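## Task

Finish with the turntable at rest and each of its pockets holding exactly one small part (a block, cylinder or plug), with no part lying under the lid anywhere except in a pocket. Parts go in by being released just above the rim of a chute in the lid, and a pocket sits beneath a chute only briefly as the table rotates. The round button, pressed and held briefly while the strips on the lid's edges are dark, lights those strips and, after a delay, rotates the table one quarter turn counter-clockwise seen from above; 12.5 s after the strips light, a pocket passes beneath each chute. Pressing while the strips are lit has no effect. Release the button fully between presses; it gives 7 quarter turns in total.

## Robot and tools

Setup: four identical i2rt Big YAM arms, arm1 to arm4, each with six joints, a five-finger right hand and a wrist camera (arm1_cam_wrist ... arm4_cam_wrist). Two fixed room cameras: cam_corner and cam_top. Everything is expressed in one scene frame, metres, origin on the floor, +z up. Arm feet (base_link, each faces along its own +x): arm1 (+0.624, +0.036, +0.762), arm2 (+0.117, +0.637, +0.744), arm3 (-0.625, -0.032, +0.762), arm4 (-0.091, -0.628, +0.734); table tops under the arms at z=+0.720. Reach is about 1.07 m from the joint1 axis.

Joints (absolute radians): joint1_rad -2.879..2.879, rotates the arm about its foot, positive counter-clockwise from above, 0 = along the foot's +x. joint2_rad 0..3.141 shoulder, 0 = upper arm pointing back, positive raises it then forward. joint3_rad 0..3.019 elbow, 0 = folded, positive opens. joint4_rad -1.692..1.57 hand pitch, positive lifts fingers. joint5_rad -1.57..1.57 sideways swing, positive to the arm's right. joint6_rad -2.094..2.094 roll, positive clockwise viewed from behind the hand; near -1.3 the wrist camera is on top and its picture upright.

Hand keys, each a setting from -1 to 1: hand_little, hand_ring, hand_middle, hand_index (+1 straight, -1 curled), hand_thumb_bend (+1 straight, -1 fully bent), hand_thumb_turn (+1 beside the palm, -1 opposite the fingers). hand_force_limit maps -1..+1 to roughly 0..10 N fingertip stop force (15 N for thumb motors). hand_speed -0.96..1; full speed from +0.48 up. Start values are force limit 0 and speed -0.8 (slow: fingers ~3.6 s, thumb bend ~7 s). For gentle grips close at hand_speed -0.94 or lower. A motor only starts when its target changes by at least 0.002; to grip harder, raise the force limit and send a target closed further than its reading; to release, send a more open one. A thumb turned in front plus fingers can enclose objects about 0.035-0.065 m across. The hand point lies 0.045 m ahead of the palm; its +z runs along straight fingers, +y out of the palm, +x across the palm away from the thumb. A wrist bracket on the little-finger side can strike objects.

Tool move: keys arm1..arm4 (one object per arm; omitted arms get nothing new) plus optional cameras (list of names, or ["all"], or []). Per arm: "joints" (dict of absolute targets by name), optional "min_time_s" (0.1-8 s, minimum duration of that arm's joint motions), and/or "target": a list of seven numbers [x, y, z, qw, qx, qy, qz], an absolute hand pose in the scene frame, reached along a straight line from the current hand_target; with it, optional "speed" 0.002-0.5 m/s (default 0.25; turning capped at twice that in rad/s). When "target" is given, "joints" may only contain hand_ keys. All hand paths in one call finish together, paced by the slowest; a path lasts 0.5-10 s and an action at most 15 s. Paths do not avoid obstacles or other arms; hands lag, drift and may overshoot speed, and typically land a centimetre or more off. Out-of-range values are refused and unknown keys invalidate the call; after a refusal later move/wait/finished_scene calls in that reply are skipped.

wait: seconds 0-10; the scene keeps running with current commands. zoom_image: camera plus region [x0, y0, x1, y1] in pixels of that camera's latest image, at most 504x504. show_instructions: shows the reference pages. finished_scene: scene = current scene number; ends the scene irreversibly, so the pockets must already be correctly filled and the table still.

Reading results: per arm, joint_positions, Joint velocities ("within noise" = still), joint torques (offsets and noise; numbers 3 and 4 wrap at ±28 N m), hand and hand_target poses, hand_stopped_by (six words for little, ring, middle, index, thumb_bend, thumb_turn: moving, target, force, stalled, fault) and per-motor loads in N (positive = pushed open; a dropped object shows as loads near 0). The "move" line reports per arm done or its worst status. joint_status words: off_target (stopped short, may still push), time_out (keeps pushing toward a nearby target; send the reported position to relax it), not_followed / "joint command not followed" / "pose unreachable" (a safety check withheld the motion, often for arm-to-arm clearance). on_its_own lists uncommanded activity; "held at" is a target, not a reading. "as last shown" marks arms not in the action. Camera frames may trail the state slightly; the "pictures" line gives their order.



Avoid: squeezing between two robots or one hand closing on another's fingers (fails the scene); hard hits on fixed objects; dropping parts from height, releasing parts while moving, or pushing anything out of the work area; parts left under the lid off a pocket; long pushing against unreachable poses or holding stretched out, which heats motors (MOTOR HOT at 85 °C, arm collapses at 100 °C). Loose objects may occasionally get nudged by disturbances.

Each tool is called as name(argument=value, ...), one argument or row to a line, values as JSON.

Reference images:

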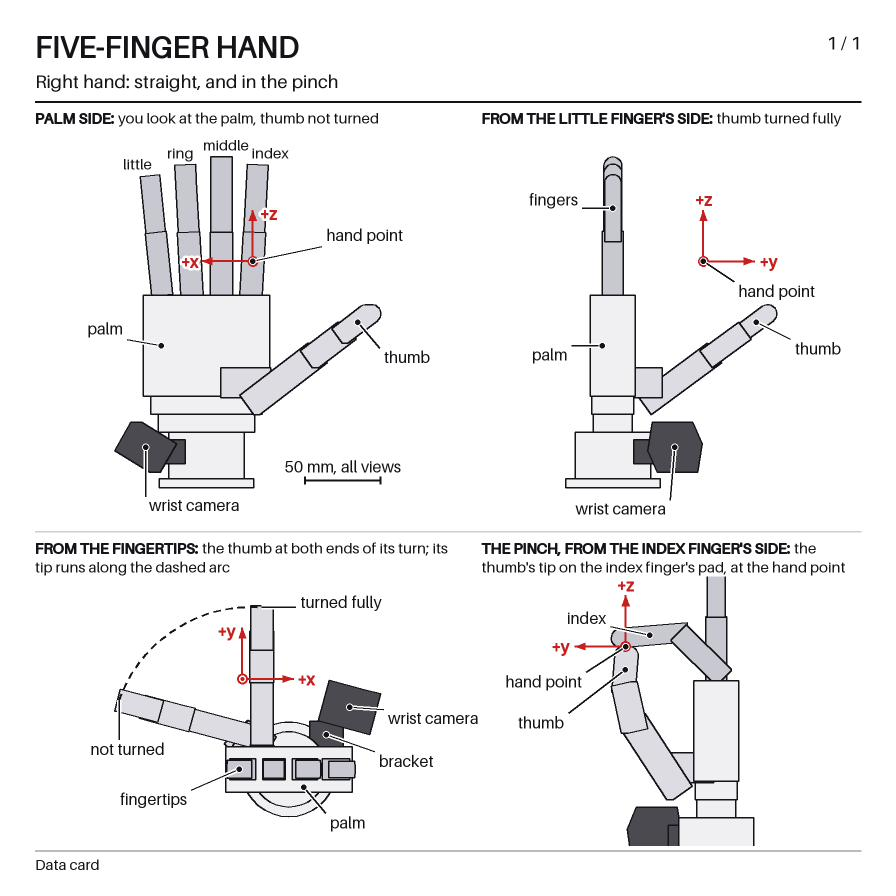

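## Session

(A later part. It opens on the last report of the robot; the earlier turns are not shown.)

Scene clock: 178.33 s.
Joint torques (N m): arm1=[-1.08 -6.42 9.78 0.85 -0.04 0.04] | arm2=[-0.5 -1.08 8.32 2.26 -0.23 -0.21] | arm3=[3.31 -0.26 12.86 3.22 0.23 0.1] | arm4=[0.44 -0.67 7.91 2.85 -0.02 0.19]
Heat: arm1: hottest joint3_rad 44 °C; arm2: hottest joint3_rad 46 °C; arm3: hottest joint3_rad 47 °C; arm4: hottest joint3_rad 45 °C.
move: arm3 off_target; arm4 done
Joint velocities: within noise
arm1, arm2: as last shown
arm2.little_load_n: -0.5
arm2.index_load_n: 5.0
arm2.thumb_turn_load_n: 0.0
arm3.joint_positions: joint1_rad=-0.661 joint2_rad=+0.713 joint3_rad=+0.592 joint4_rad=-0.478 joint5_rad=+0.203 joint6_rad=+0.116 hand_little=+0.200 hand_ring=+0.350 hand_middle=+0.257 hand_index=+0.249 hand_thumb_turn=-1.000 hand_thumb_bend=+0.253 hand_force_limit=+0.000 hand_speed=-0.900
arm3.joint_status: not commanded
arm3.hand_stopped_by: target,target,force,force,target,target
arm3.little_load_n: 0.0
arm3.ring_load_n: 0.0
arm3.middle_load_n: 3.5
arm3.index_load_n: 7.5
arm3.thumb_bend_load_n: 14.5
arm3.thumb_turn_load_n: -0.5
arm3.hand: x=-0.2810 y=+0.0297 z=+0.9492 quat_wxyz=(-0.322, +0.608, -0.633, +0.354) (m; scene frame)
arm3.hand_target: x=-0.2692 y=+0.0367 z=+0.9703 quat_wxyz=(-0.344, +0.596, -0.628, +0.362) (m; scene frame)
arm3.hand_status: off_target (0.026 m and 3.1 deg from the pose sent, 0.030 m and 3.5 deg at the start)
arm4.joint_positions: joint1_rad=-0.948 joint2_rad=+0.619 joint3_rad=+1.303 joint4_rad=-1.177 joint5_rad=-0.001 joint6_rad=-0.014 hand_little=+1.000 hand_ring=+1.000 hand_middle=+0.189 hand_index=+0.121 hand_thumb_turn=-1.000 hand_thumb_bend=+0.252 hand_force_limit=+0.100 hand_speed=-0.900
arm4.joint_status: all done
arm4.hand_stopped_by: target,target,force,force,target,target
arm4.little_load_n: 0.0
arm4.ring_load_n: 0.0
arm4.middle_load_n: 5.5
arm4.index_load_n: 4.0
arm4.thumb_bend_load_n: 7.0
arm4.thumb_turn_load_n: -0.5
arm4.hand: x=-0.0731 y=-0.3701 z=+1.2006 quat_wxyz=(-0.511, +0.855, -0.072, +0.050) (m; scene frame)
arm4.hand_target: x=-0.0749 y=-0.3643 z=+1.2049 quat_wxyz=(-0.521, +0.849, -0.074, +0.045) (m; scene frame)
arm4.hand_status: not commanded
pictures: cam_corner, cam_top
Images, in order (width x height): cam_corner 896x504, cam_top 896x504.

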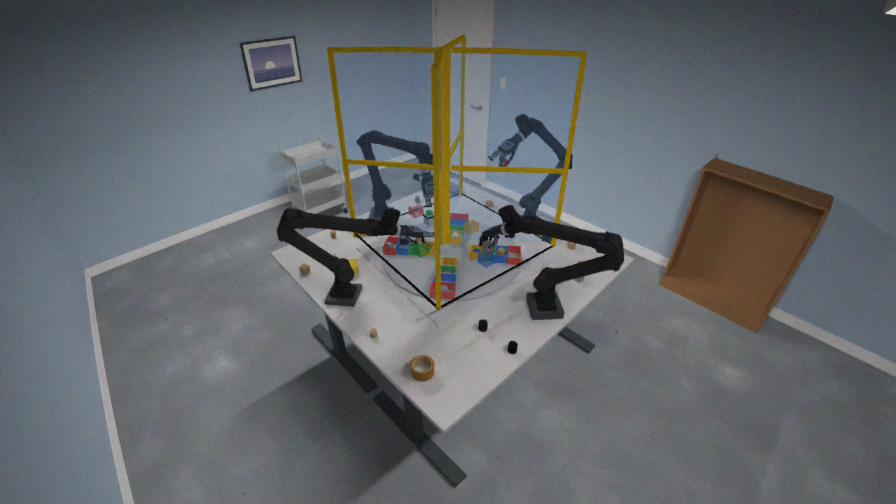

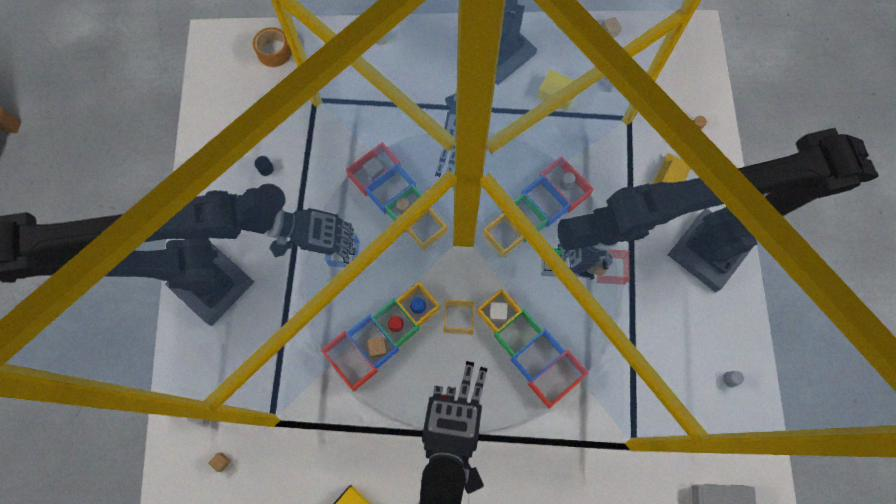

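move(
  arm3={"target": [-0.27, 0.036, 0.946, 0.3442, -0.5961, 0.6282, -0.3627], "speed": 0.1},
  cameras=["cam_top", "arm3_cam_wrist"],
)

zoom_image(
  camera="cam_top",
  region=[310, 220, 380, 290],
)

Scene clock: 179.73 s.
Joint torques (N m): arm1=[-1.26 -6.48 9.84 0.84 -0.04 0.04] | arm2=[-0.38 -1.03 8.28 2.26 -0.24 -0.22] | arm3=[3.08 -0.32 10.97 3.26 0.18 0.12] | arm4=[0.44 -0.67 7.91 2.85 -0.02 0.19]
Heat: arm1: hottest joint3_rad 44 °C; arm2: hottest joint3_rad 46 °C; arm3: hottest joint3_rad 47 °C; arm4: hottest joint3_rad 45 °C.
move: arm3 off_target
Joint velocities: within noise
arm1, arm2, arm4: as last shown
arm1.index_load_n: 3.5
arm2.little_load_n: 0.0
arm2.middle_load_n: 5.5
arm2.thumb_turn_load_n: 0.5
arm3.joint_positions: joint1_rad=-0.661 joint2_rad=+0.721 joint3_rad=+0.551 joint4_rad=-0.411 joint5_rad=+0.203 joint6_rad=+0.116 hand_little=+0.200 hand_ring=+0.350 hand_middle=+0.257 hand_index=+0.249 hand_thumb_turn=-1.000 hand_thumb_bend=+0.253 hand_force_limit=+0.000 hand_speed=-0.900
arm3.joint_status: not commanded
arm3.hand_stopped_by: target,target,force,force,target,target
arm3.little_load_n: 0.0
arm3.ring_load_n: 0.0
arm3.middle_load_n: 3.5
arm3.index_load_n: 7.5
arm3.thumb_bend_load_n: 14.5
arm3.thumb_turn_load_n: -0.5
arm3.hand: x=-0.2776 y=+0.0302 z=+0.9363 quat_wxyz=(-0.328, +0.604, -0.631, +0.359) (m; scene frame)
arm3.hand_target: x=-0.2706 y=+0.0359 z=+0.9461 quat_wxyz=(-0.344, +0.596, -0.628, +0.362) (m; scene frame)
arm3.hand_status: off_target (0.014 m and 2.1 deg from the pose sent, 0.013 m and 3.1 deg at the start)
arm4.little_load_n: -0.5
arm4.index_load_n: 4.5
arm4.thumb_bend_load_n: 7.5
arm4.hand: x=-0.0732 y=-0.3701 z=+1.2006 quat_wxyz=(-0.511, +0.855, -0.072, +0.050) (m; scene frame)
arm4.hand_target: x=-0.0750 y=-0.3643 z=+1.2049 quat_wxyz=(-0.521, +0.849, -0.074, +0.045) (m; scene frame)
pictures: arm3_cam_wrist, cam_top
Images, in order (width x height): arm3_cam_wrist 616x616, cam_top 896x504.

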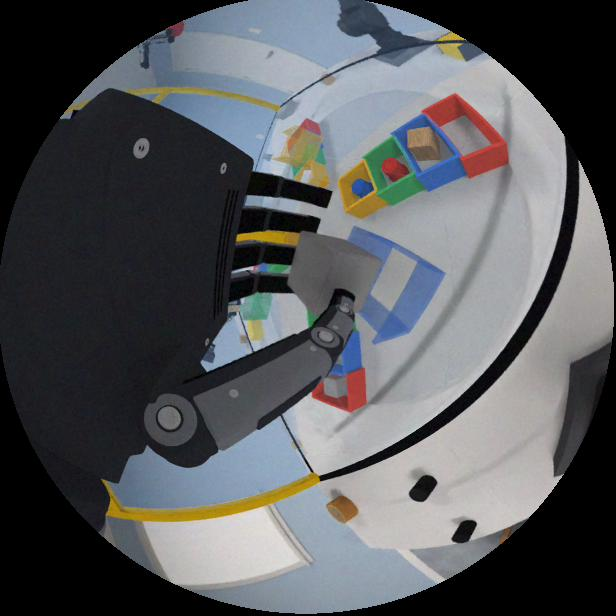

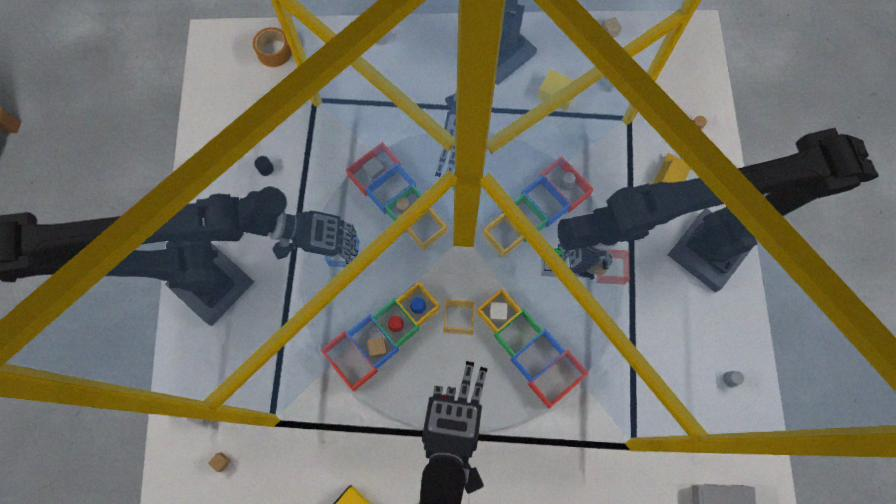

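Scaled by 7.200 from the camera's 896x504 image, which has a finer 1280x720 frame.

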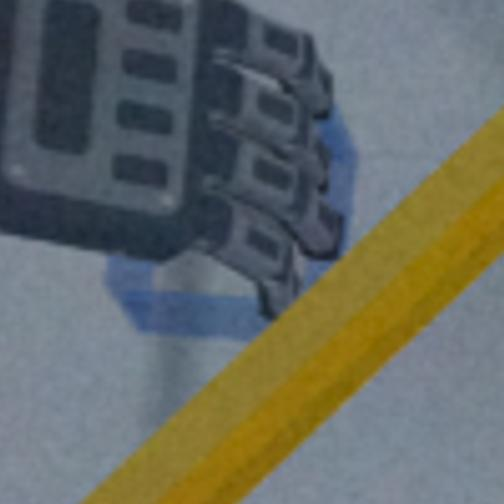

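move(
  arm3={"target": [-0.282, 0.036, 0.944, 0.3442, -0.5961, 0.6282, -0.3627], "speed": 0.1},
  cameras=["cam_top", "arm3_cam_wrist"],
)

zoom_image(
  camera="cam_top",
  region=[310, 220, 380, 290],
)

zoom_image(
  camera="arm3_cam_wrist",
  region=[220, 180, 470, 380],
)

Scene clock: 181.33 s.
Joint torques (N m): arm1=[-1.32 -6.53 9.78 0.85 -0.04 0.03] | arm2=[-0.38 -1.03 8.27 2.3 -0.23 -0.22] | arm3=[3.25 -1.85 10.86 2.37 0.21 0.11] | arm4=[0.44 -0.67 7.91 2.85 -0.02 0.19]
Heat: arm1: hottest joint3_rad 44 °C; arm2: hottest joint3_rad 46 °C; arm3: hottest joint3_rad 47 °C; arm4: hottest joint3_rad 45 °C.
move: arm3 off_target
Joint velocities: within noise
arm1, arm2, arm4: as last shown
arm1.index_load_n: 4.0
arm2.middle_load_n: 6.0
arm2.thumb_turn_load_n: 0.0
arm3.joint_positions: joint1_rad=-0.652 joint2_rad=+0.699 joint3_rad=+0.532 joint4_rad=-0.411 joint5_rad=+0.211 joint6_rad=+0.121 hand_little=+0.200 hand_ring=+0.350 hand_middle=+0.257 hand_index=+0.249 hand_thumb_turn=-1.000 hand_thumb_bend=+0.253 hand_force_limit=+0.000 hand_speed=-0.900
arm3.joint_status: not commanded
arm3.hand_stopped_by: target,target,force,force,target,target
arm3.little_load_n: 0.0
arm3.ring_load_n: 0.0
arm3.middle_load_n: 3.5
arm3.index_load_n: 7.5
arm3.thumb_bend_load_n: 14.5
arm3.thumb_turn_load_n: -0.5
arm3.hand: x=-0.2833 y=+0.0310 z=+0.9331 quat_wxyz=(-0.330, +0.604, -0.630, +0.360) (m; scene frame)
arm3.hand_target: x=-0.2821 y=+0.0359 z=+0.9438 quat_wxyz=(-0.344, +0.596, -0.628, +0.362) (m; scene frame)
arm3.hand_status: off_target (0.012 m and 1.9 deg from the pose sent, 0.011 m and 2.1 deg at the start)
arm4.little_load_n: 0.0
arm4.index_load_n: 4.0
arm4.thumb_bend_load_n: 7.0
arm4.thumb_turn_load_n: 0.0
pictures: arm3_cam_wrist, cam_top
Images, in order (width x height): arm3_cam_wrist 616x616, cam_top 896x504.

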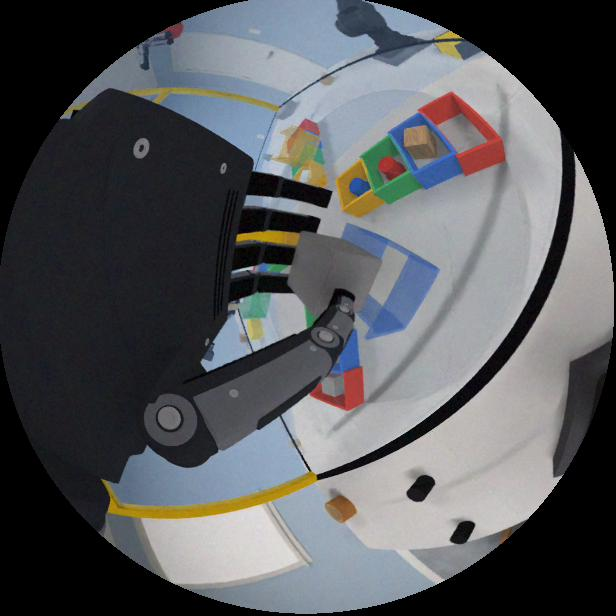

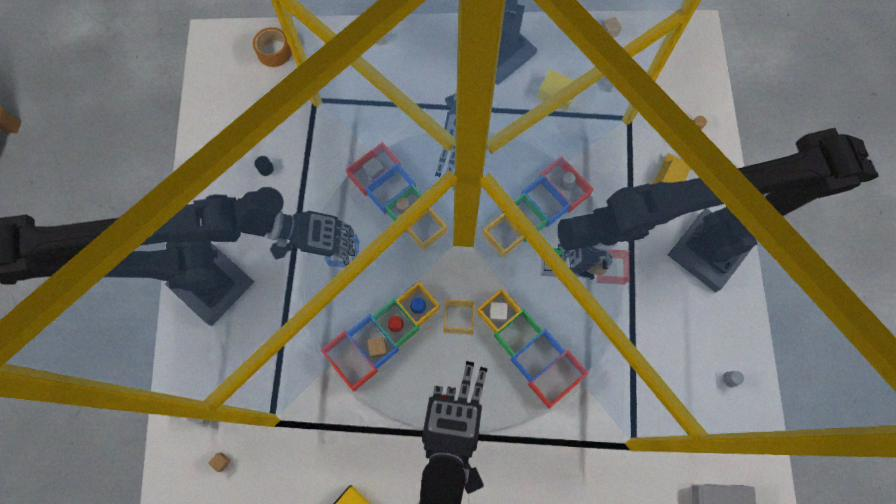

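Scaled by 7.200 from the camera's 896x504 image, which has a finer 1280x720 frame.

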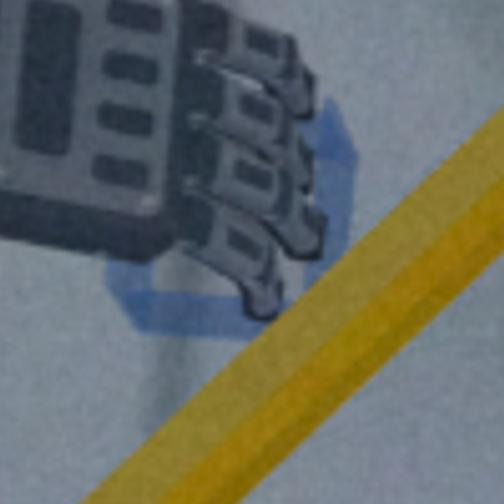

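Scaled by 2.016 from the camera's 616x616 image, which has a finer 880x880 frame.

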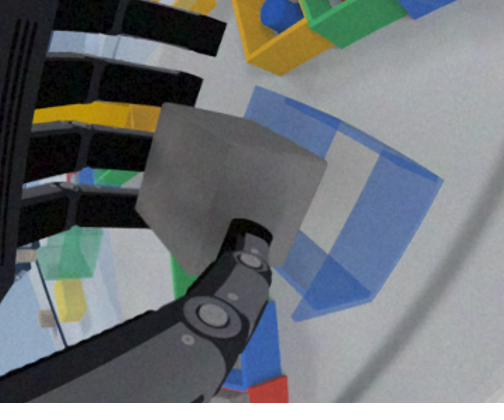

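move(
  arm1={"target": [0.263, -0.077, 0.975, 0.0862, -0.7019, -0.7019, 0.0862], "speed": 0.1},
  cameras=[],
)

move(
  arm1={"target": [0.262, -0.076, 0.963, 0.0862, -0.7019, -0.7019, 0.0862], "speed": 0.1},
  cameras=[],
)

move(
  arm1={"target": [0.262, -0.076, 0.949, 0.0862, -0.7019, -0.7019, 0.0862], "speed": 0.06},
  cameras=["cam_top"],
)

move(
  arm1={"target": [0.325, -0.06, 1.07, 0.4056, -0.5793, -0.5793, 0.4056], "speed": 0.35},
  cameras=[],
)

move(
  arm1={"target": [0.351, -0.049, 0.965, 0.4056, -0.5793, -0.5793, 0.4056], "speed": 0.2},
  cameras=[],
)

move(
  arm1={"target": [0.351, -0.056, 0.938, 0.4056, -0.5793, -0.5793, 0.4056], "speed": 0.1},
  cameras=["cam_top"],
)

zoom_image(
  camera="cam_top",
  region=[580, 230, 650, 300],
)

Scene clock: 183.13 s.
Joint torques (N m): arm1=[-1.26 -6.42 9.76 0.83 -0.04 0.03] | arm2=[-0.5 -0.91 8.31 2.29 -0.24 -0.23] | arm3=[2.96 -1.73 10.82 2.36 0.2 0.13] | arm4=[0.44 -0.67 7.9 2.85 -0.02 0.19]
Heat: arm1: hottest joint3_rad 44 °C; arm2: hottest joint3_rad 46 °C; arm3: hottest joint3_rad 47 °C; arm4: hottest joint3_rad 45 °C.
move: arm1 done
Joint velocities: within noise
arm1.joint_positions: joint1_rad=-0.607 joint2_rad=+1.269 joint3_rad=+1.228 joint4_rad=-1.277 joint5_rad=+0.053 joint6_rad=+0.211 hand_little=+1.000 hand_ring=+1.000 hand_middle=+0.141 hand_index=+0.111 hand_thumb_turn=-1.000 hand_thumb_bend=+0.253 hand_force_limit=+0.000 hand_speed=-0.900
arm1.joint_status: not commanded
arm1.hand_stopped_by: target,target,force,force,target,target
arm1.little_load_n: 0.0
arm1.ring_load_n: 0.0
arm1.middle_load_n: 5.0
arm1.index_load_n: 3.5
arm1.thumb_bend_load_n: 11.0
arm1.thumb_turn_load_n: 0.0
arm1.hand: x=+0.2670 y=-0.0802 z=+0.9809 quat_wxyz=(+0.089, -0.697, -0.706, +0.089) (m; scene frame)
arm1.hand_target: x=+0.2631 y=-0.0770 z=+0.9750 quat_wxyz=(+0.086, -0.702, -0.702, +0.086) (m; scene frame)
arm1.hand_status: done (0.008 m and 0.8 deg from the pose sent, 0.026 m and 0.8 deg at the start)
arm2, arm3, arm4: as last shown
arm2.thumb_turn_load_n: 0.5
arm3.thumb_turn_load_n: 0.0
arm3.hand: x=-0.2833 y=+0.0309 z=+0.9331 quat_wxyz=(-0.330, +0.603, -0.630, +0.360) (m; scene frame)
arm4.index_load_n: 4.5
arm4.thumb_bend_load_n: 7.5
arm4.thumb_turn_load_n: -0.5
pictures: none
No camera images: "cameras" was empty.

Scene clock: 184.10 s.
Joint torques (N m): arm1=[-1.2 -6.01 8.8 1.09 -0.04 0] | arm2=[-0.26 -1.03 8.27 2.28 -0.24 -0.24] | arm3=[3.14 -1.67 10.89 2.3 0.21 0.11] | arm4=[0.44 -0.73 7.9 2.85 -0.02 0.19]
Heat: arm1: hottest joint3_rad 44 °C; arm2: hottest joint3_rad 46 °C; arm3: hottest joint3_rad 47 °C; arm4: hottest joint3_rad 45 °C.
move: arm1 off_target
Joint velocities: within noise
arm1.joint_positions: joint1_rad=-0.609 joint2_rad=+1.269 joint3_rad=+1.211 joint4_rad=-1.251 joint5_rad=+0.053 joint6_rad=+0.211 hand_little=+1.000 hand_ring=+1.000 hand_middle=+0.141 hand_index=+0.111 hand_thumb_turn=-1.000 hand_thumb_bend=+0.253 hand_force_limit=+0.000 hand_speed=-0.900
arm1.joint_status: not commanded
arm1.hand_stopped_by: target,target,force,force,target,target
arm1.little_load_n: -0.5
arm1.ring_load_n: -2.0
arm1.middle_load_n: 5.0
arm1.index_load_n: 3.5
arm1.thumb_bend_load_n: 11.5
arm1.thumb_turn_load_n: 0.0
arm1.hand: x=+0.2646 y=-0.0801 z=+0.9748 quat_wxyz=(+0.091, -0.698, -0.705, +0.093) (m; scene frame)
arm1.hand_target: x=+0.2623 y=-0.0760 z=+0.9633 quat_wxyz=(+0.086, -0.702, -0.702, +0.086) (m; scene frame)
arm1.hand_status: off_target (0.013 m and 1.1 deg from the pose sent, 0.019 m and 0.8 deg at the start)
arm2, arm3, arm4: as last shown
arm4.thumb_bend_load_n: 7.0
arm4.thumb_turn_load_n: 0.0
pictures: none
No camera images: "cameras" was empty.

Scene clock: 185.07 s.
Joint torques (N m): arm1=[-1.26 -5.01 7.9 1.4 -0.05 0] | arm2=[-0.5 -1.2 8.35 2.35 -0.25 -0.22] | arm3=[3.08 -1.73 10.92 2.36 0.21 0.12] | arm4=[0.44 -0.67 7.91 2.85 -0.02 0.19]
Heat: arm1: hottest joint3_rad 44 °C; arm2: hottest joint3_rad 46 °C; arm3: hottest joint3_rad 47 °C; arm4: hottest joint3_rad 45 °C.
move: arm1 off_target
Joint velocities: within noise
arm1.joint_positions: joint1_rad=-0.609 joint2_rad=+1.258 joint3_rad=+1.189 joint4_rad=-1.223 joint5_rad=+0.053 joint6_rad=+0.211 hand_little=+1.000 hand_ring=+1.000 hand_middle=+0.141 hand_index=+0.111 hand_thumb_turn=-1.000 hand_thumb_bend=+0.253 hand_force_limit=+0.000 hand_speed=-0.900
arm1.joint_status: not commanded
arm1.hand_stopped_by: target,target,force,force,target,target
arm1.little_load_n: 0.0
arm1.ring_load_n: -3.5
arm1.middle_load_n: 5.0
arm1.index_load_n: 4.0
arm1.thumb_bend_load_n: 11.0
arm1.thumb_turn_load_n: 0.0
arm1.hand: x=+0.2647 y=-0.0801 z=+0.9698 quat_wxyz=(+0.095, -0.697, -0.704, +0.099) (m; scene frame)
arm1.hand_target: x=+0.2629 y=-0.0759 z=+0.9495 quat_wxyz=(+0.086, -0.702, -0.702, +0.086) (m; scene frame)
arm1.hand_status: off_target (0.021 m and 1.9 deg from the pose sent, 0.026 m and 1.1 deg at the start)
arm2, arm3, arm4: as last shown
arm4.thumb_bend_load_n: 7.5
arm4.thumb_turn_load_n: -0.5
pictures: cam_top
Images, in order (width x height): cam_top 896x504.

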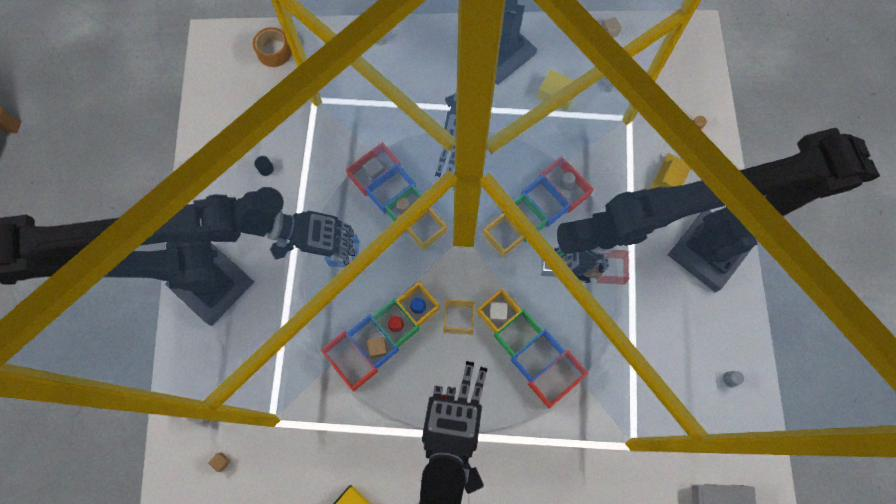

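Scene clock: 187.33 s.
Joint torques (N m): arm1=[0.32 0.73 10.76 1.96 0.22 -0.06] | arm2=[-0.38 -1.03 8.31 2.33 -0.23 -0.21] | arm3=[3.02 -1.67 10.82 2.4 0.22 0.12] | arm4=[0.44 -0.67 7.9 2.86 -0.02 0.19]
Heat: arm1: hottest joint3_rad 44 °C; arm2: hottest joint3_rad 46 °C; arm3: hottest joint3_rad 47 °C; arm4: hottest joint3_rad 44 °C.
move: arm1 done
Joint velocities: within noise
arm1.joint_positions: joint1_rad=-0.400 joint2_rad=+0.458 joint3_rad=+0.728 joint4_rad=-0.660 joint5_rad=+0.417 joint6_rad=+0.170 hand_little=+1.000 hand_ring=+1.000 hand_middle=+0.141 hand_index=+0.111 hand_thumb_turn=-1.000 hand_thumb_bend=+0.253 hand_force_limit=+0.000 hand_speed=-0.900
arm1.joint_status: not commanded
arm1.hand_stopped_by: target,target,force,force,target,target
arm1.little_load_n: 0.0
arm1.ring_load_n: 0.0
arm1.middle_load_n: 5.0
arm1.index_load_n: 3.5
arm1.thumb_bend_load_n: 11.5
arm1.thumb_turn_load_n: 0.0
arm1.hand: x=+0.3254 y=-0.0566 z=+1.0680 quat_wxyz=(+0.404, -0.586, -0.578, +0.400) (m; scene frame)
arm1.hand_target: x=+0.3251 y=-0.0600 z=+1.0701 quat_wxyz=(+0.405, -0.579, -0.579, +0.406) (m; scene frame)
arm1.hand_status: done (0.004 m and 1.0 deg from the pose sent, 0.119 m and 54.2 deg at the start)
arm2.joint_positions: joint1_rad=-1.033 joint2_rad=+0.875 joint3_rad=+0.539 joint4_rad=+0.005 joint5_rad=-0.095 joint6_rad=-0.033 hand_little=+1.000 hand_ring=+1.000 hand_middle=+0.121 hand_index=+0.121 hand_thumb_turn=-1.000 hand_thumb_bend=+0.253 hand_force_limit=+0.000 hand_speed=-0.900
arm2.joint_status: not commanded
arm2.hand_stopped_by: target,target,force,force,target,target
arm2.little_load_n: 0.0
arm2.ring_load_n: 0.0
arm2.middle_load_n: 6.0
arm2.index_load_n: 5.0
arm2.thumb_bend_load_n: 9.5
arm2.thumb_turn_load_n: 0.5
arm2.hand: x=+0.0236 y=+0.2193 z=+0.9333 quat_wxyz=(+0.060, -0.094, -0.812, +0.573) (m; scene frame)
arm2.hand_target: x=+0.0191 y=+0.2202 z=+0.9259 quat_wxyz=(+0.065, -0.093, -0.814, +0.570) (m; scene frame)
arm2.hand_status: not commanded
arm3, arm4: as last shown
pictures: none
No camera images: "cameras" was empty.

Scene clock: 188.63 s.
Joint torques (N m): arm1=[0.38 1.32 11.06 2 0.23 -0.02] | arm2=[-0.56 -1.2 8.31 2.35 -0.23 -0.22] | arm3=[3.19 -1.73 10.88 2.43 0.21 0.11] | arm4=[0.44 -0.67 7.9 2.85 -0.02 0.19]
Heat: arm1: hottest joint3_rad 44 °C; arm2: hottest joint3_rad 46 °C; arm3: hottest joint3_rad 47 °C; arm4: hottest joint3_rad 44 °C.
move: arm1 done
Joint velocities: within noise
arm1.joint_positions: joint1_rad=-0.389 joint2_rad=+0.278 joint3_rad=+0.424 joint4_rad=-0.545 joint5_rad=+0.427 joint6_rad=+0.170 hand_little=+1.000 hand_ring=+1.000 hand_middle=+0.141 hand_index=+0.111 hand_thumb_turn=-1.000 hand_thumb_bend=+0.253 hand_force_limit=+0.000 hand_speed=-0.900
arm1.joint_status: not commanded
arm1.hand_stopped_by: target,target,force,force,target,target
arm1.little_load_n: 0.0
arm1.ring_load_n: 0.0
arm1.middle_load_n: 5.0
arm1.index_load_n: 3.5
arm1.thumb_bend_load_n: 11.0
arm1.thumb_turn_load_n: 0.0
arm1.hand: x=+0.3514 y=-0.0457 z=+0.9609 quat_wxyz=(+0.404, -0.585, -0.581, +0.396) (m; scene frame)
arm1.hand_target: x=+0.3511 y=-0.0490 z=+0.9651 quat_wxyz=(+0.405, -0.579, -0.579, +0.406) (m; scene frame)
arm1.hand_status: done (0.005 m and 1.3 deg from the pose sent, 0.106 m and 1.1 deg at the start)
arm2, arm3, arm4: as last shown
arm2.thumb_turn_load_n: 0.0
arm3.thumb_bend_load_n: 14.0
arm4.thumb_bend_load_n: 7.0
pictures: none
No camera images: "cameras" was empty.

Scene clock: 189.77 s.
Joint torques (N m): arm1=[0.67 1.55 11.04 2.03 0.24 0.07] | arm2=[-0.5 -1.26 8.31 2.28 -0.24 -0.2] | arm3=[2.78 -1.61 10.81 2.43 0.23 0.11] | arm4=[0.44 -0.67 7.9 2.85 -0.02 0.19]
Heat: arm1: hottest joint3_rad 44 °C; arm2: hottest joint3_rad 46 °C; arm3: hottest joint3_rad 47 °C; arm4: hottest joint3_rad 44 °C.
move: arm1 done
Joint velocities: within noise
arm1.joint_positions: joint1_rad=-0.339 joint2_rad=+0.277 joint3_rad=+0.355 joint4_rad=-0.482 joint5_rad=+0.473 joint6_rad=+0.180 hand_little=+1.000 hand_ring=+1.000 hand_middle=+0.141 hand_index=+0.111 hand_thumb_turn=-1.000 hand_thumb_bend=+0.253 hand_force_limit=+0.000 hand_speed=-0.900
arm1.joint_status: not commanded
arm1.hand_stopped_by: target,target,force,force,target,target
arm1.little_load_n: 0.0
arm1.ring_load_n: 0.0
arm1.middle_load_n: 4.5
arm1.index_load_n: 3.5
arm1.thumb_bend_load_n: 11.5
arm1.thumb_turn_load_n: 0.5
arm1.hand: x=+0.3516 y=-0.0518 z=+0.9353 quat_wxyz=(+0.407, -0.582, -0.583, +0.396) (m; scene frame)
arm1.hand_target: x=+0.3511 y=-0.0559 z=+0.9381 quat_wxyz=(+0.405, -0.579, -0.579, +0.406) (m; scene frame)
arm1.hand_status: done (0.005 m and 1.2 deg from the pose sent, 0.025 m and 1.3 deg at the start)
arm2, arm3: as last shown
arm3.thumb_bend_load_n: 14.5
arm4.joint_positions: joint1_rad=-0.948 joint2_rad=+0.619 joint3_rad=+1.303 joint4_rad=-1.177 joint5_rad=-0.001 joint6_rad=-0.014 hand_little=+1.000 hand_ring=+1.000 hand_middle=+0.189 hand_index=+0.121 hand_thumb_turn=-1.000 hand_thumb_bend=+0.252 hand_force_limit=+0.100 hand_speed=-0.900
arm4.joint_status: not commanded
arm4.hand_stopped_by: target,target,force,force,target,target
arm4.little_load_n: 0.0
arm4.ring_load_n: 0.0
arm4.middle_load_n: 5.5
arm4.index_load_n: 4.5
arm4.thumb_bend_load_n: 7.0
arm4.thumb_turn_load_n: 0.0
arm4.hand: x=-0.0732 y=-0.3701 z=+1.2006 quat_wxyz=(-0.511, +0.855, -0.072, +0.050) (m; scene frame)
arm4.hand_target: x=-0.0750 y=-0.3643 z=+1.2049 quat_wxyz=(-0.521, +0.849, -0.074, +0.045) (m; scene frame)
arm4.hand_status: not commanded
pictures: cam_top
Images, in order (width x height): cam_top 896x504.

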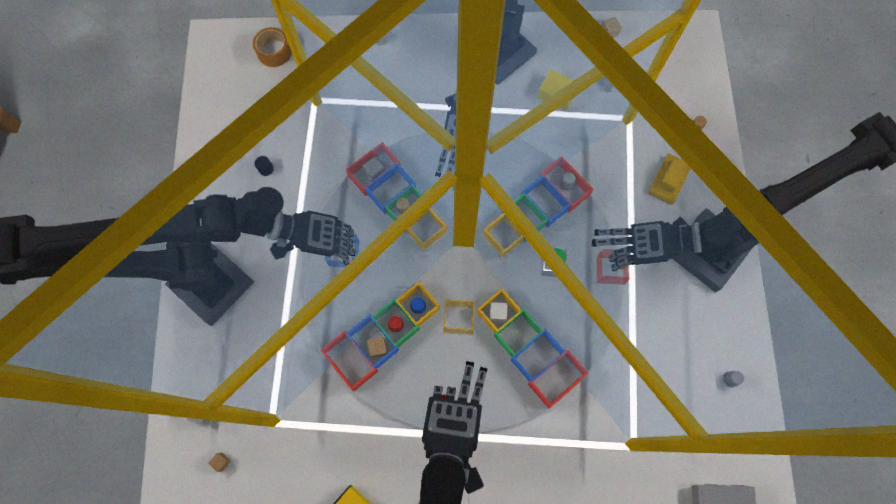

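Scaled by 7.200 from the camera's 896x504 image, which has a finer 1280x720 frame.

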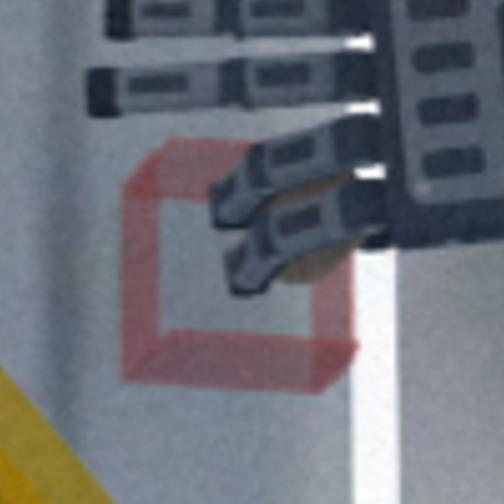

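move(
  arm1={"target": [0.347, -0.058, 0.934, 0.4056, -0.5793, -0.5793, 0.4056], "speed": 0.1},
  cameras=["cam_top"],
)

zoom_image(
  camera="cam_top",
  region=[580, 230, 650, 300],
)

Scene clock: 191.10 s.
Joint torques (N m): arm1=[0.32 2.08 11.04 1.95 0.2 0.07] | arm2=[-0.5 -1.03 8.34 2.3 -0.24 -0.21] | arm3=[3.19 -1.73 10.82 2.43 0.23 0.11] | arm4=[0.44 -0.67 7.9 2.85 -0.02 0.19]
Heat: arm1: hottest joint3_rad 44 °C; arm2: hottest joint3_rad 46 °C; arm3: hottest joint3_rad 47 °C; arm4: hottest joint3_rad 44 °C.
move: arm1 done
Joint velocities: within noise
arm1.joint_positions: joint1_rad=-0.339 joint2_rad=+0.288 joint3_rad=+0.347 joint4_rad=-0.451 joint5_rad=+0.473 joint6_rad=+0.180 hand_little=+1.000 hand_ring=+1.000 hand_middle=+0.141 hand_index=+0.111 hand_thumb_turn=-1.000 hand_thumb_bend=+0.253 hand_force_limit=+0.000 hand_speed=-0.900
arm1.joint_status: not commanded
arm1.hand_stopped_by: target,target,force,force,target,target
arm1.little_load_n: 0.0
arm1.ring_load_n: 0.0
arm1.middle_load_n: 5.0
arm1.index_load_n: 3.5
arm1.thumb_bend_load_n: 11.5
arm1.thumb_turn_load_n: 0.5
arm1.hand: x=+0.3481 y=-0.0538 z=+0.9343 quat_wxyz=(+0.408, -0.581, -0.580, +0.400) (m; scene frame)
arm1.hand_target: x=+0.3472 y=-0.0580 z=+0.9340 quat_wxyz=(+0.405, -0.579, -0.579, +0.406) (m; scene frame)
arm1.hand_status: done (0.004 m and 0.7 deg from the pose sent, 0.008 m and 1.2 deg at the start)
arm2, arm3, arm4: as last shown
arm2.thumb_bend_load_n: 9.0
arm2.thumb_turn_load_n: 0.5
arm3.thumb_turn_load_n: -0.5
arm4.thumb_turn_load_n: -0.5
pictures: cam_top
Images, in order (width x height): cam_top 896x504.

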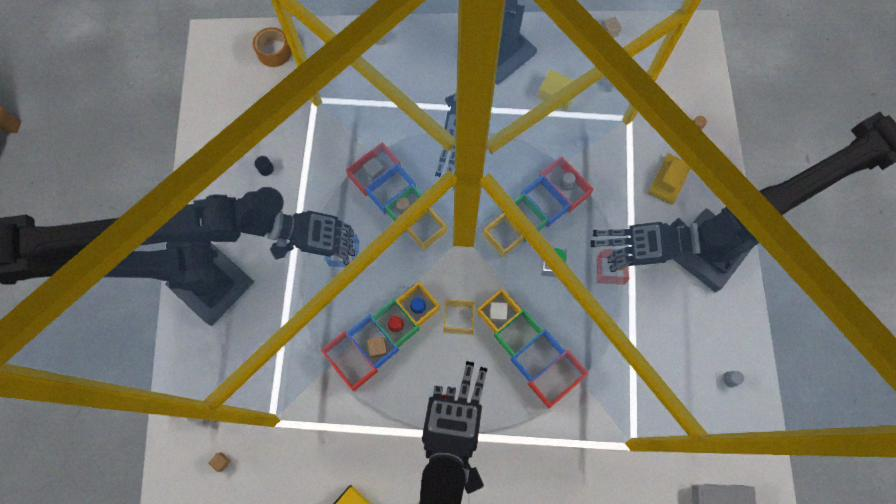

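Scaled by 7.200 from the camera's 896x504 image, which has a finer 1280x720 frame.

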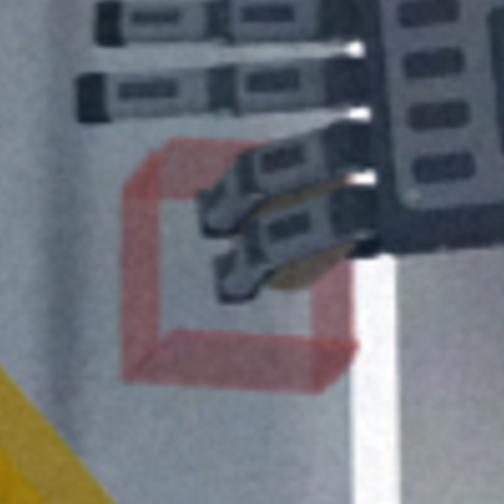

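wait(
  seconds=4.0,
  cameras=["cam_top"],
)

Scene clock: 195.20 s.
Joint torques (N m): arm1=[0.26 2.08 11 1.95 0.2 0.07] | arm2=[-0.44 -1.03 8.29 2.29 -0.23 -0.22] | arm3=[3.08 -1.9 10.84 2.4 0.2 0.11] | arm4=[0.44 -0.67 7.91 2.85 -0.02 0.19]
Heat: arm1: hottest joint3_rad 44 °C; arm2: hottest joint3_rad 46 °C; arm3: hottest joint3_rad 47 °C; arm4: hottest joint3_rad 44 °C.
Joint velocities: within noise
arm1.joint_positions: joint1_rad=-0.339 joint2_rad=+0.288 joint3_rad=+0.347 joint4_rad=-0.451 joint5_rad=+0.473 joint6_rad=+0.180 hand_little=+1.000 hand_ring=+1.000 hand_middle=+0.141 hand_index=+0.111 hand_thumb_turn=-1.000 hand_thumb_bend=+0.253 hand_force_limit=+0.000 hand_speed=-0.900
arm1.joint_status: not commanded
arm1.hand_stopped_by: target,target,force,force,target,target
arm1.little_load_n: 0.0
arm1.ring_load_n: 0.0
arm1.middle_load_n: 5.0
arm1.index_load_n: 3.5
arm1.thumb_bend_load_n: 11.0
arm1.thumb_turn_load_n: 0.5
arm1.hand: x=+0.3481 y=-0.0538 z=+0.9343 quat_wxyz=(+0.408, -0.581, -0.580, +0.400) (m; scene frame)
arm1.hand_target: x=+0.3472 y=-0.0580 z=+0.9340 quat_wxyz=(+0.405, -0.579, -0.579, +0.406) (m; scene frame)
arm1.hand_status: done (0.004 m and 0.7 deg from the pose sent, 0.008 m and 1.2 deg at the start)
arm2.joint_positions: joint1_rad=-1.033 joint2_rad=+0.875 joint3_rad=+0.539 joint4_rad=+0.005 joint5_rad=-0.095 joint6_rad=-0.033 hand_little=+1.000 hand_ring=+1.000 hand_middle=+0.121 hand_index=+0.121 hand_thumb_turn=-1.000 hand_thumb_bend=+0.253 hand_force_limit=+0.000 hand_speed=-0.900
arm2.joint_status: not commanded
arm2.hand_stopped_by: target,target,force,force,target,target
arm2.little_load_n: 0.0
arm2.ring_load_n: 0.0
arm2.middle_load_n: 6.0
arm2.index_load_n: 5.0
arm2.thumb_bend_load_n: 9.5
arm2.thumb_turn_load_n: 0.5
arm2.hand: x=+0.0236 y=+0.2193 z=+0.9333 quat_wxyz=(+0.060, -0.094, -0.812, +0.573) (m; scene frame)
arm2.hand_target: x=+0.0191 y=+0.2202 z=+0.9259 quat_wxyz=(+0.065, -0.093, -0.814, +0.570) (m; scene frame)
arm2.hand_status: not commanded
arm3.joint_positions: joint1_rad=-0.652 joint2_rad=+0.699 joint3_rad=+0.532 joint4_rad=-0.411 joint5_rad=+0.211 joint6_rad=+0.121 hand_little=+0.200 hand_ring=+0.350 hand_middle=+0.257 hand_index=+0.249 hand_thumb_turn=-1.000 hand_thumb_bend=+0.253 hand_force_limit=+0.000 hand_speed=-0.900
arm3.joint_status: not commanded
arm3.hand_stopped_by: target,target,force,force,target,target
arm3.little_load_n: 0.0
arm3.ring_load_n: 0.0
arm3.middle_load_n: 3.5
arm3.index_load_n: 7.5
arm3.thumb_bend_load_n: 14.5
arm3.thumb_turn_load_n: 0.0
arm3.hand: x=-0.2833 y=+0.0309 z=+0.9331 quat_wxyz=(-0.330, +0.603, -0.630, +0.360) (m; scene frame)
arm3.hand_target: x=-0.2821 y=+0.0359 z=+0.9438 quat_wxyz=(-0.344, +0.596, -0.628, +0.362) (m; scene frame)
arm3.hand_status: not commanded
arm4.joint_positions: joint1_rad=-0.948 joint2_rad=+0.619 joint3_rad=+1.303 joint4_rad=-1.177 joint5_rad=-0.001 joint6_rad=-0.014 hand_little=+1.000 hand_ring=+1.000 hand_middle=+0.189 hand_index=+0.121 hand_thumb_turn=-1.000 hand_thumb_bend=+0.252 hand_force_limit=+0.100 hand_speed=-0.900
arm4.joint_status: not commanded
arm4.hand_stopped_by: target,target,force,force,target,target
arm4.little_load_n: 0.0
arm4.ring_load_n: 0.0
arm4.middle_load_n: 5.5
arm4.index_load_n: 4.0
arm4.thumb_bend_load_n: 7.5
arm4.thumb_turn_load_n: -0.5
arm4.hand: x=-0.0732 y=-0.3701 z=+1.2006 quat_wxyz=(-0.511, +0.855, -0.072, +0.050) (m; scene frame)
arm4.hand_target: x=-0.0750 y=-0.3643 z=+1.2049 quat_wxyz=(-0.521, +0.849, -0.074, +0.045) (m; scene frame)
arm4.hand_status: not commanded
wait: 4.00 s; at rest by 0.17 s
pictures: cam_top
Images, in order (width x height): cam_top 896x504.

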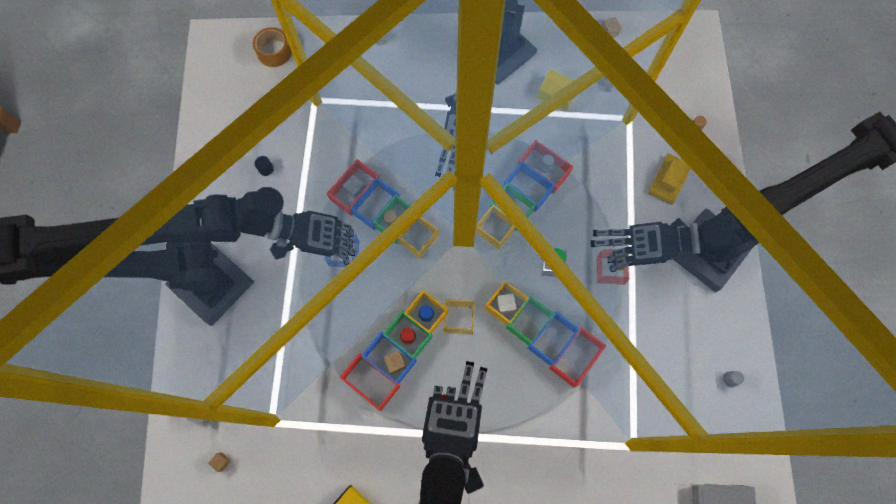

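wait(
  seconds=0.8,
  cameras=["cam_top"],
)

Scene clock: 196.43 s.
Joint torques (N m): arm1=[0.32 2.55 11 1.96 0.2 0.06] | arm2=[-0.5 -1.14 8.34 2.4 -0.23 -0.22] | arm3=[3.37 -1.85 10.88 2.36 0.23 0.11] | arm4=[0.38 -0.73 7.91 2.85 -0.02 0.19]
Heat: arm1: hottest joint3_rad 44 °C; arm2: hottest joint3_rad 46 °C; arm3: hottest joint3_rad 47 °C; arm4: hottest joint3_rad 44 °C.
Joint velocities: within noise
arm1.joint_positions: joint1_rad=-0.339 joint2_rad=+0.288 joint3_rad=+0.347 joint4_rad=-0.451 joint5_rad=+0.473 joint6_rad=+0.180 hand_little=+1.000 hand_ring=+1.000 hand_middle=+0.141 hand_index=+0.111 hand_thumb_turn=-1.000 hand_thumb_bend=+0.253 hand_force_limit=+0.000 hand_speed=-0.900
arm1.joint_status: not commanded
arm1.hand_stopped_by: target,target,force,force,target,target
arm1.little_load_n: 0.0
arm1.ring_load_n: 0.0
arm1.middle_load_n: 5.0
arm1.index_load_n: 3.5
arm1.thumb_bend_load_n: 11.0
arm1.thumb_turn_load_n: 0.0
arm1.hand: x=+0.3481 y=-0.0538 z=+0.9343 quat_wxyz=(+0.408, -0.581, -0.580, +0.400) (m; scene frame)
arm1.hand_target: x=+0.3472 y=-0.0580 z=+0.9340 quat_wxyz=(+0.405, -0.579, -0.579, +0.406) (m; scene frame)
arm1.hand_status: done (0.004 m and 0.7 deg from the pose sent, 0.008 m and 1.2 deg at the start)
arm2.joint_positions: joint1_rad=-1.033 joint2_rad=+0.875 joint3_rad=+0.539 joint4_rad=+0.005 joint5_rad=-0.095 joint6_rad=-0.033 hand_little=+1.000 hand_ring=+1.000 hand_middle=+0.121 hand_index=+0.121 hand_thumb_turn=-1.000 hand_thumb_bend=+0.253 hand_force_limit=+0.000 hand_speed=-0.900
arm2.joint_status: not commanded
arm2.hand_stopped_by: target,target,force,force,target,target
arm2.little_load_n: 0.0
arm2.ring_load_n: 0.0
arm2.middle_load_n: 6.0
arm2.index_load_n: 5.0
arm2.thumb_bend_load_n: 9.5
arm2.thumb_turn_load_n: 0.5
arm2.hand: x=+0.0236 y=+0.2193 z=+0.9333 quat_wxyz=(+0.060, -0.094, -0.812, +0.573) (m; scene frame)
arm2.hand_target: x=+0.0191 y=+0.2202 z=+0.9259 quat_wxyz=(+0.065, -0.093, -0.814, +0.570) (m; scene frame)
arm2.hand_status: not commanded
arm3.joint_positions: joint1_rad=-0.652 joint2_rad=+0.699 joint3_rad=+0.532 joint4_rad=-0.411 joint5_rad=+0.211 joint6_rad=+0.121 hand_little=+0.200 hand_ring=+0.350 hand_middle=+0.257 hand_index=+0.249 hand_thumb_turn=-1.000 hand_thumb_bend=+0.253 hand_force_limit=+0.000 hand_speed=-0.900
arm3.joint_status: not commanded
arm3.hand_stopped_by: target,target,force,force,target,target
arm3.little_load_n: 0.0
arm3.ring_load_n: 0.0
arm3.middle_load_n: 3.0
arm3.index_load_n: 7.5
arm3.thumb_bend_load_n: 14.5
arm3.thumb_turn_load_n: 0.0
arm3.hand: x=-0.2833 y=+0.0309 z=+0.9331 quat_wxyz=(-0.330, +0.603, -0.630, +0.360) (m; scene frame)
arm3.hand_target: x=-0.2821 y=+0.0359 z=+0.9438 quat_wxyz=(-0.344, +0.596, -0.628, +0.362) (m; scene frame)
arm3.hand_status: not commanded
arm4.joint_positions: joint1_rad=-0.948 joint2_rad=+0.619 joint3_rad=+1.303 joint4_rad=-1.177 joint5_rad=-0.001 joint6_rad=-0.014 hand_little=+1.000 hand_ring=+1.000 hand_middle=+0.189 hand_index=+0.121 hand_thumb_turn=-1.000 hand_thumb_bend=+0.252 hand_force_limit=+0.100 hand_speed=-0.900
arm4.joint_status: not commanded
arm4.hand_stopped_by: target,target,force,force,target,target
arm4.little_load_n: 0.0
arm4.ring_load_n: 0.0
arm4.middle_load_n: 5.5
arm4.index_load_n: 4.5
arm4.thumb_bend_load_n: 7.5
arm4.thumb_turn_load_n: 0.0
arm4.hand: x=-0.0732 y=-0.3701 z=+1.2006 quat_wxyz=(-0.511, +0.855, -0.072, +0.050) (m; scene frame)
arm4.hand_target: x=-0.0750 y=-0.3643 z=+1.2049 quat_wxyz=(-0.521, +0.849, -0.074, +0.045) (m; scene frame)
arm4.hand_status: not commanded
wait: 0.80 s; at rest from the start
pictures: cam_top
Images, in order (width x height): cam_top 896x504.

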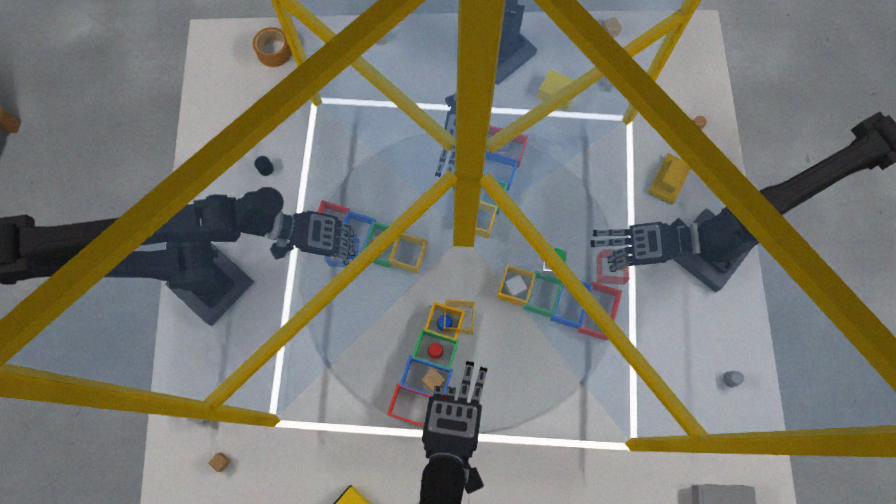

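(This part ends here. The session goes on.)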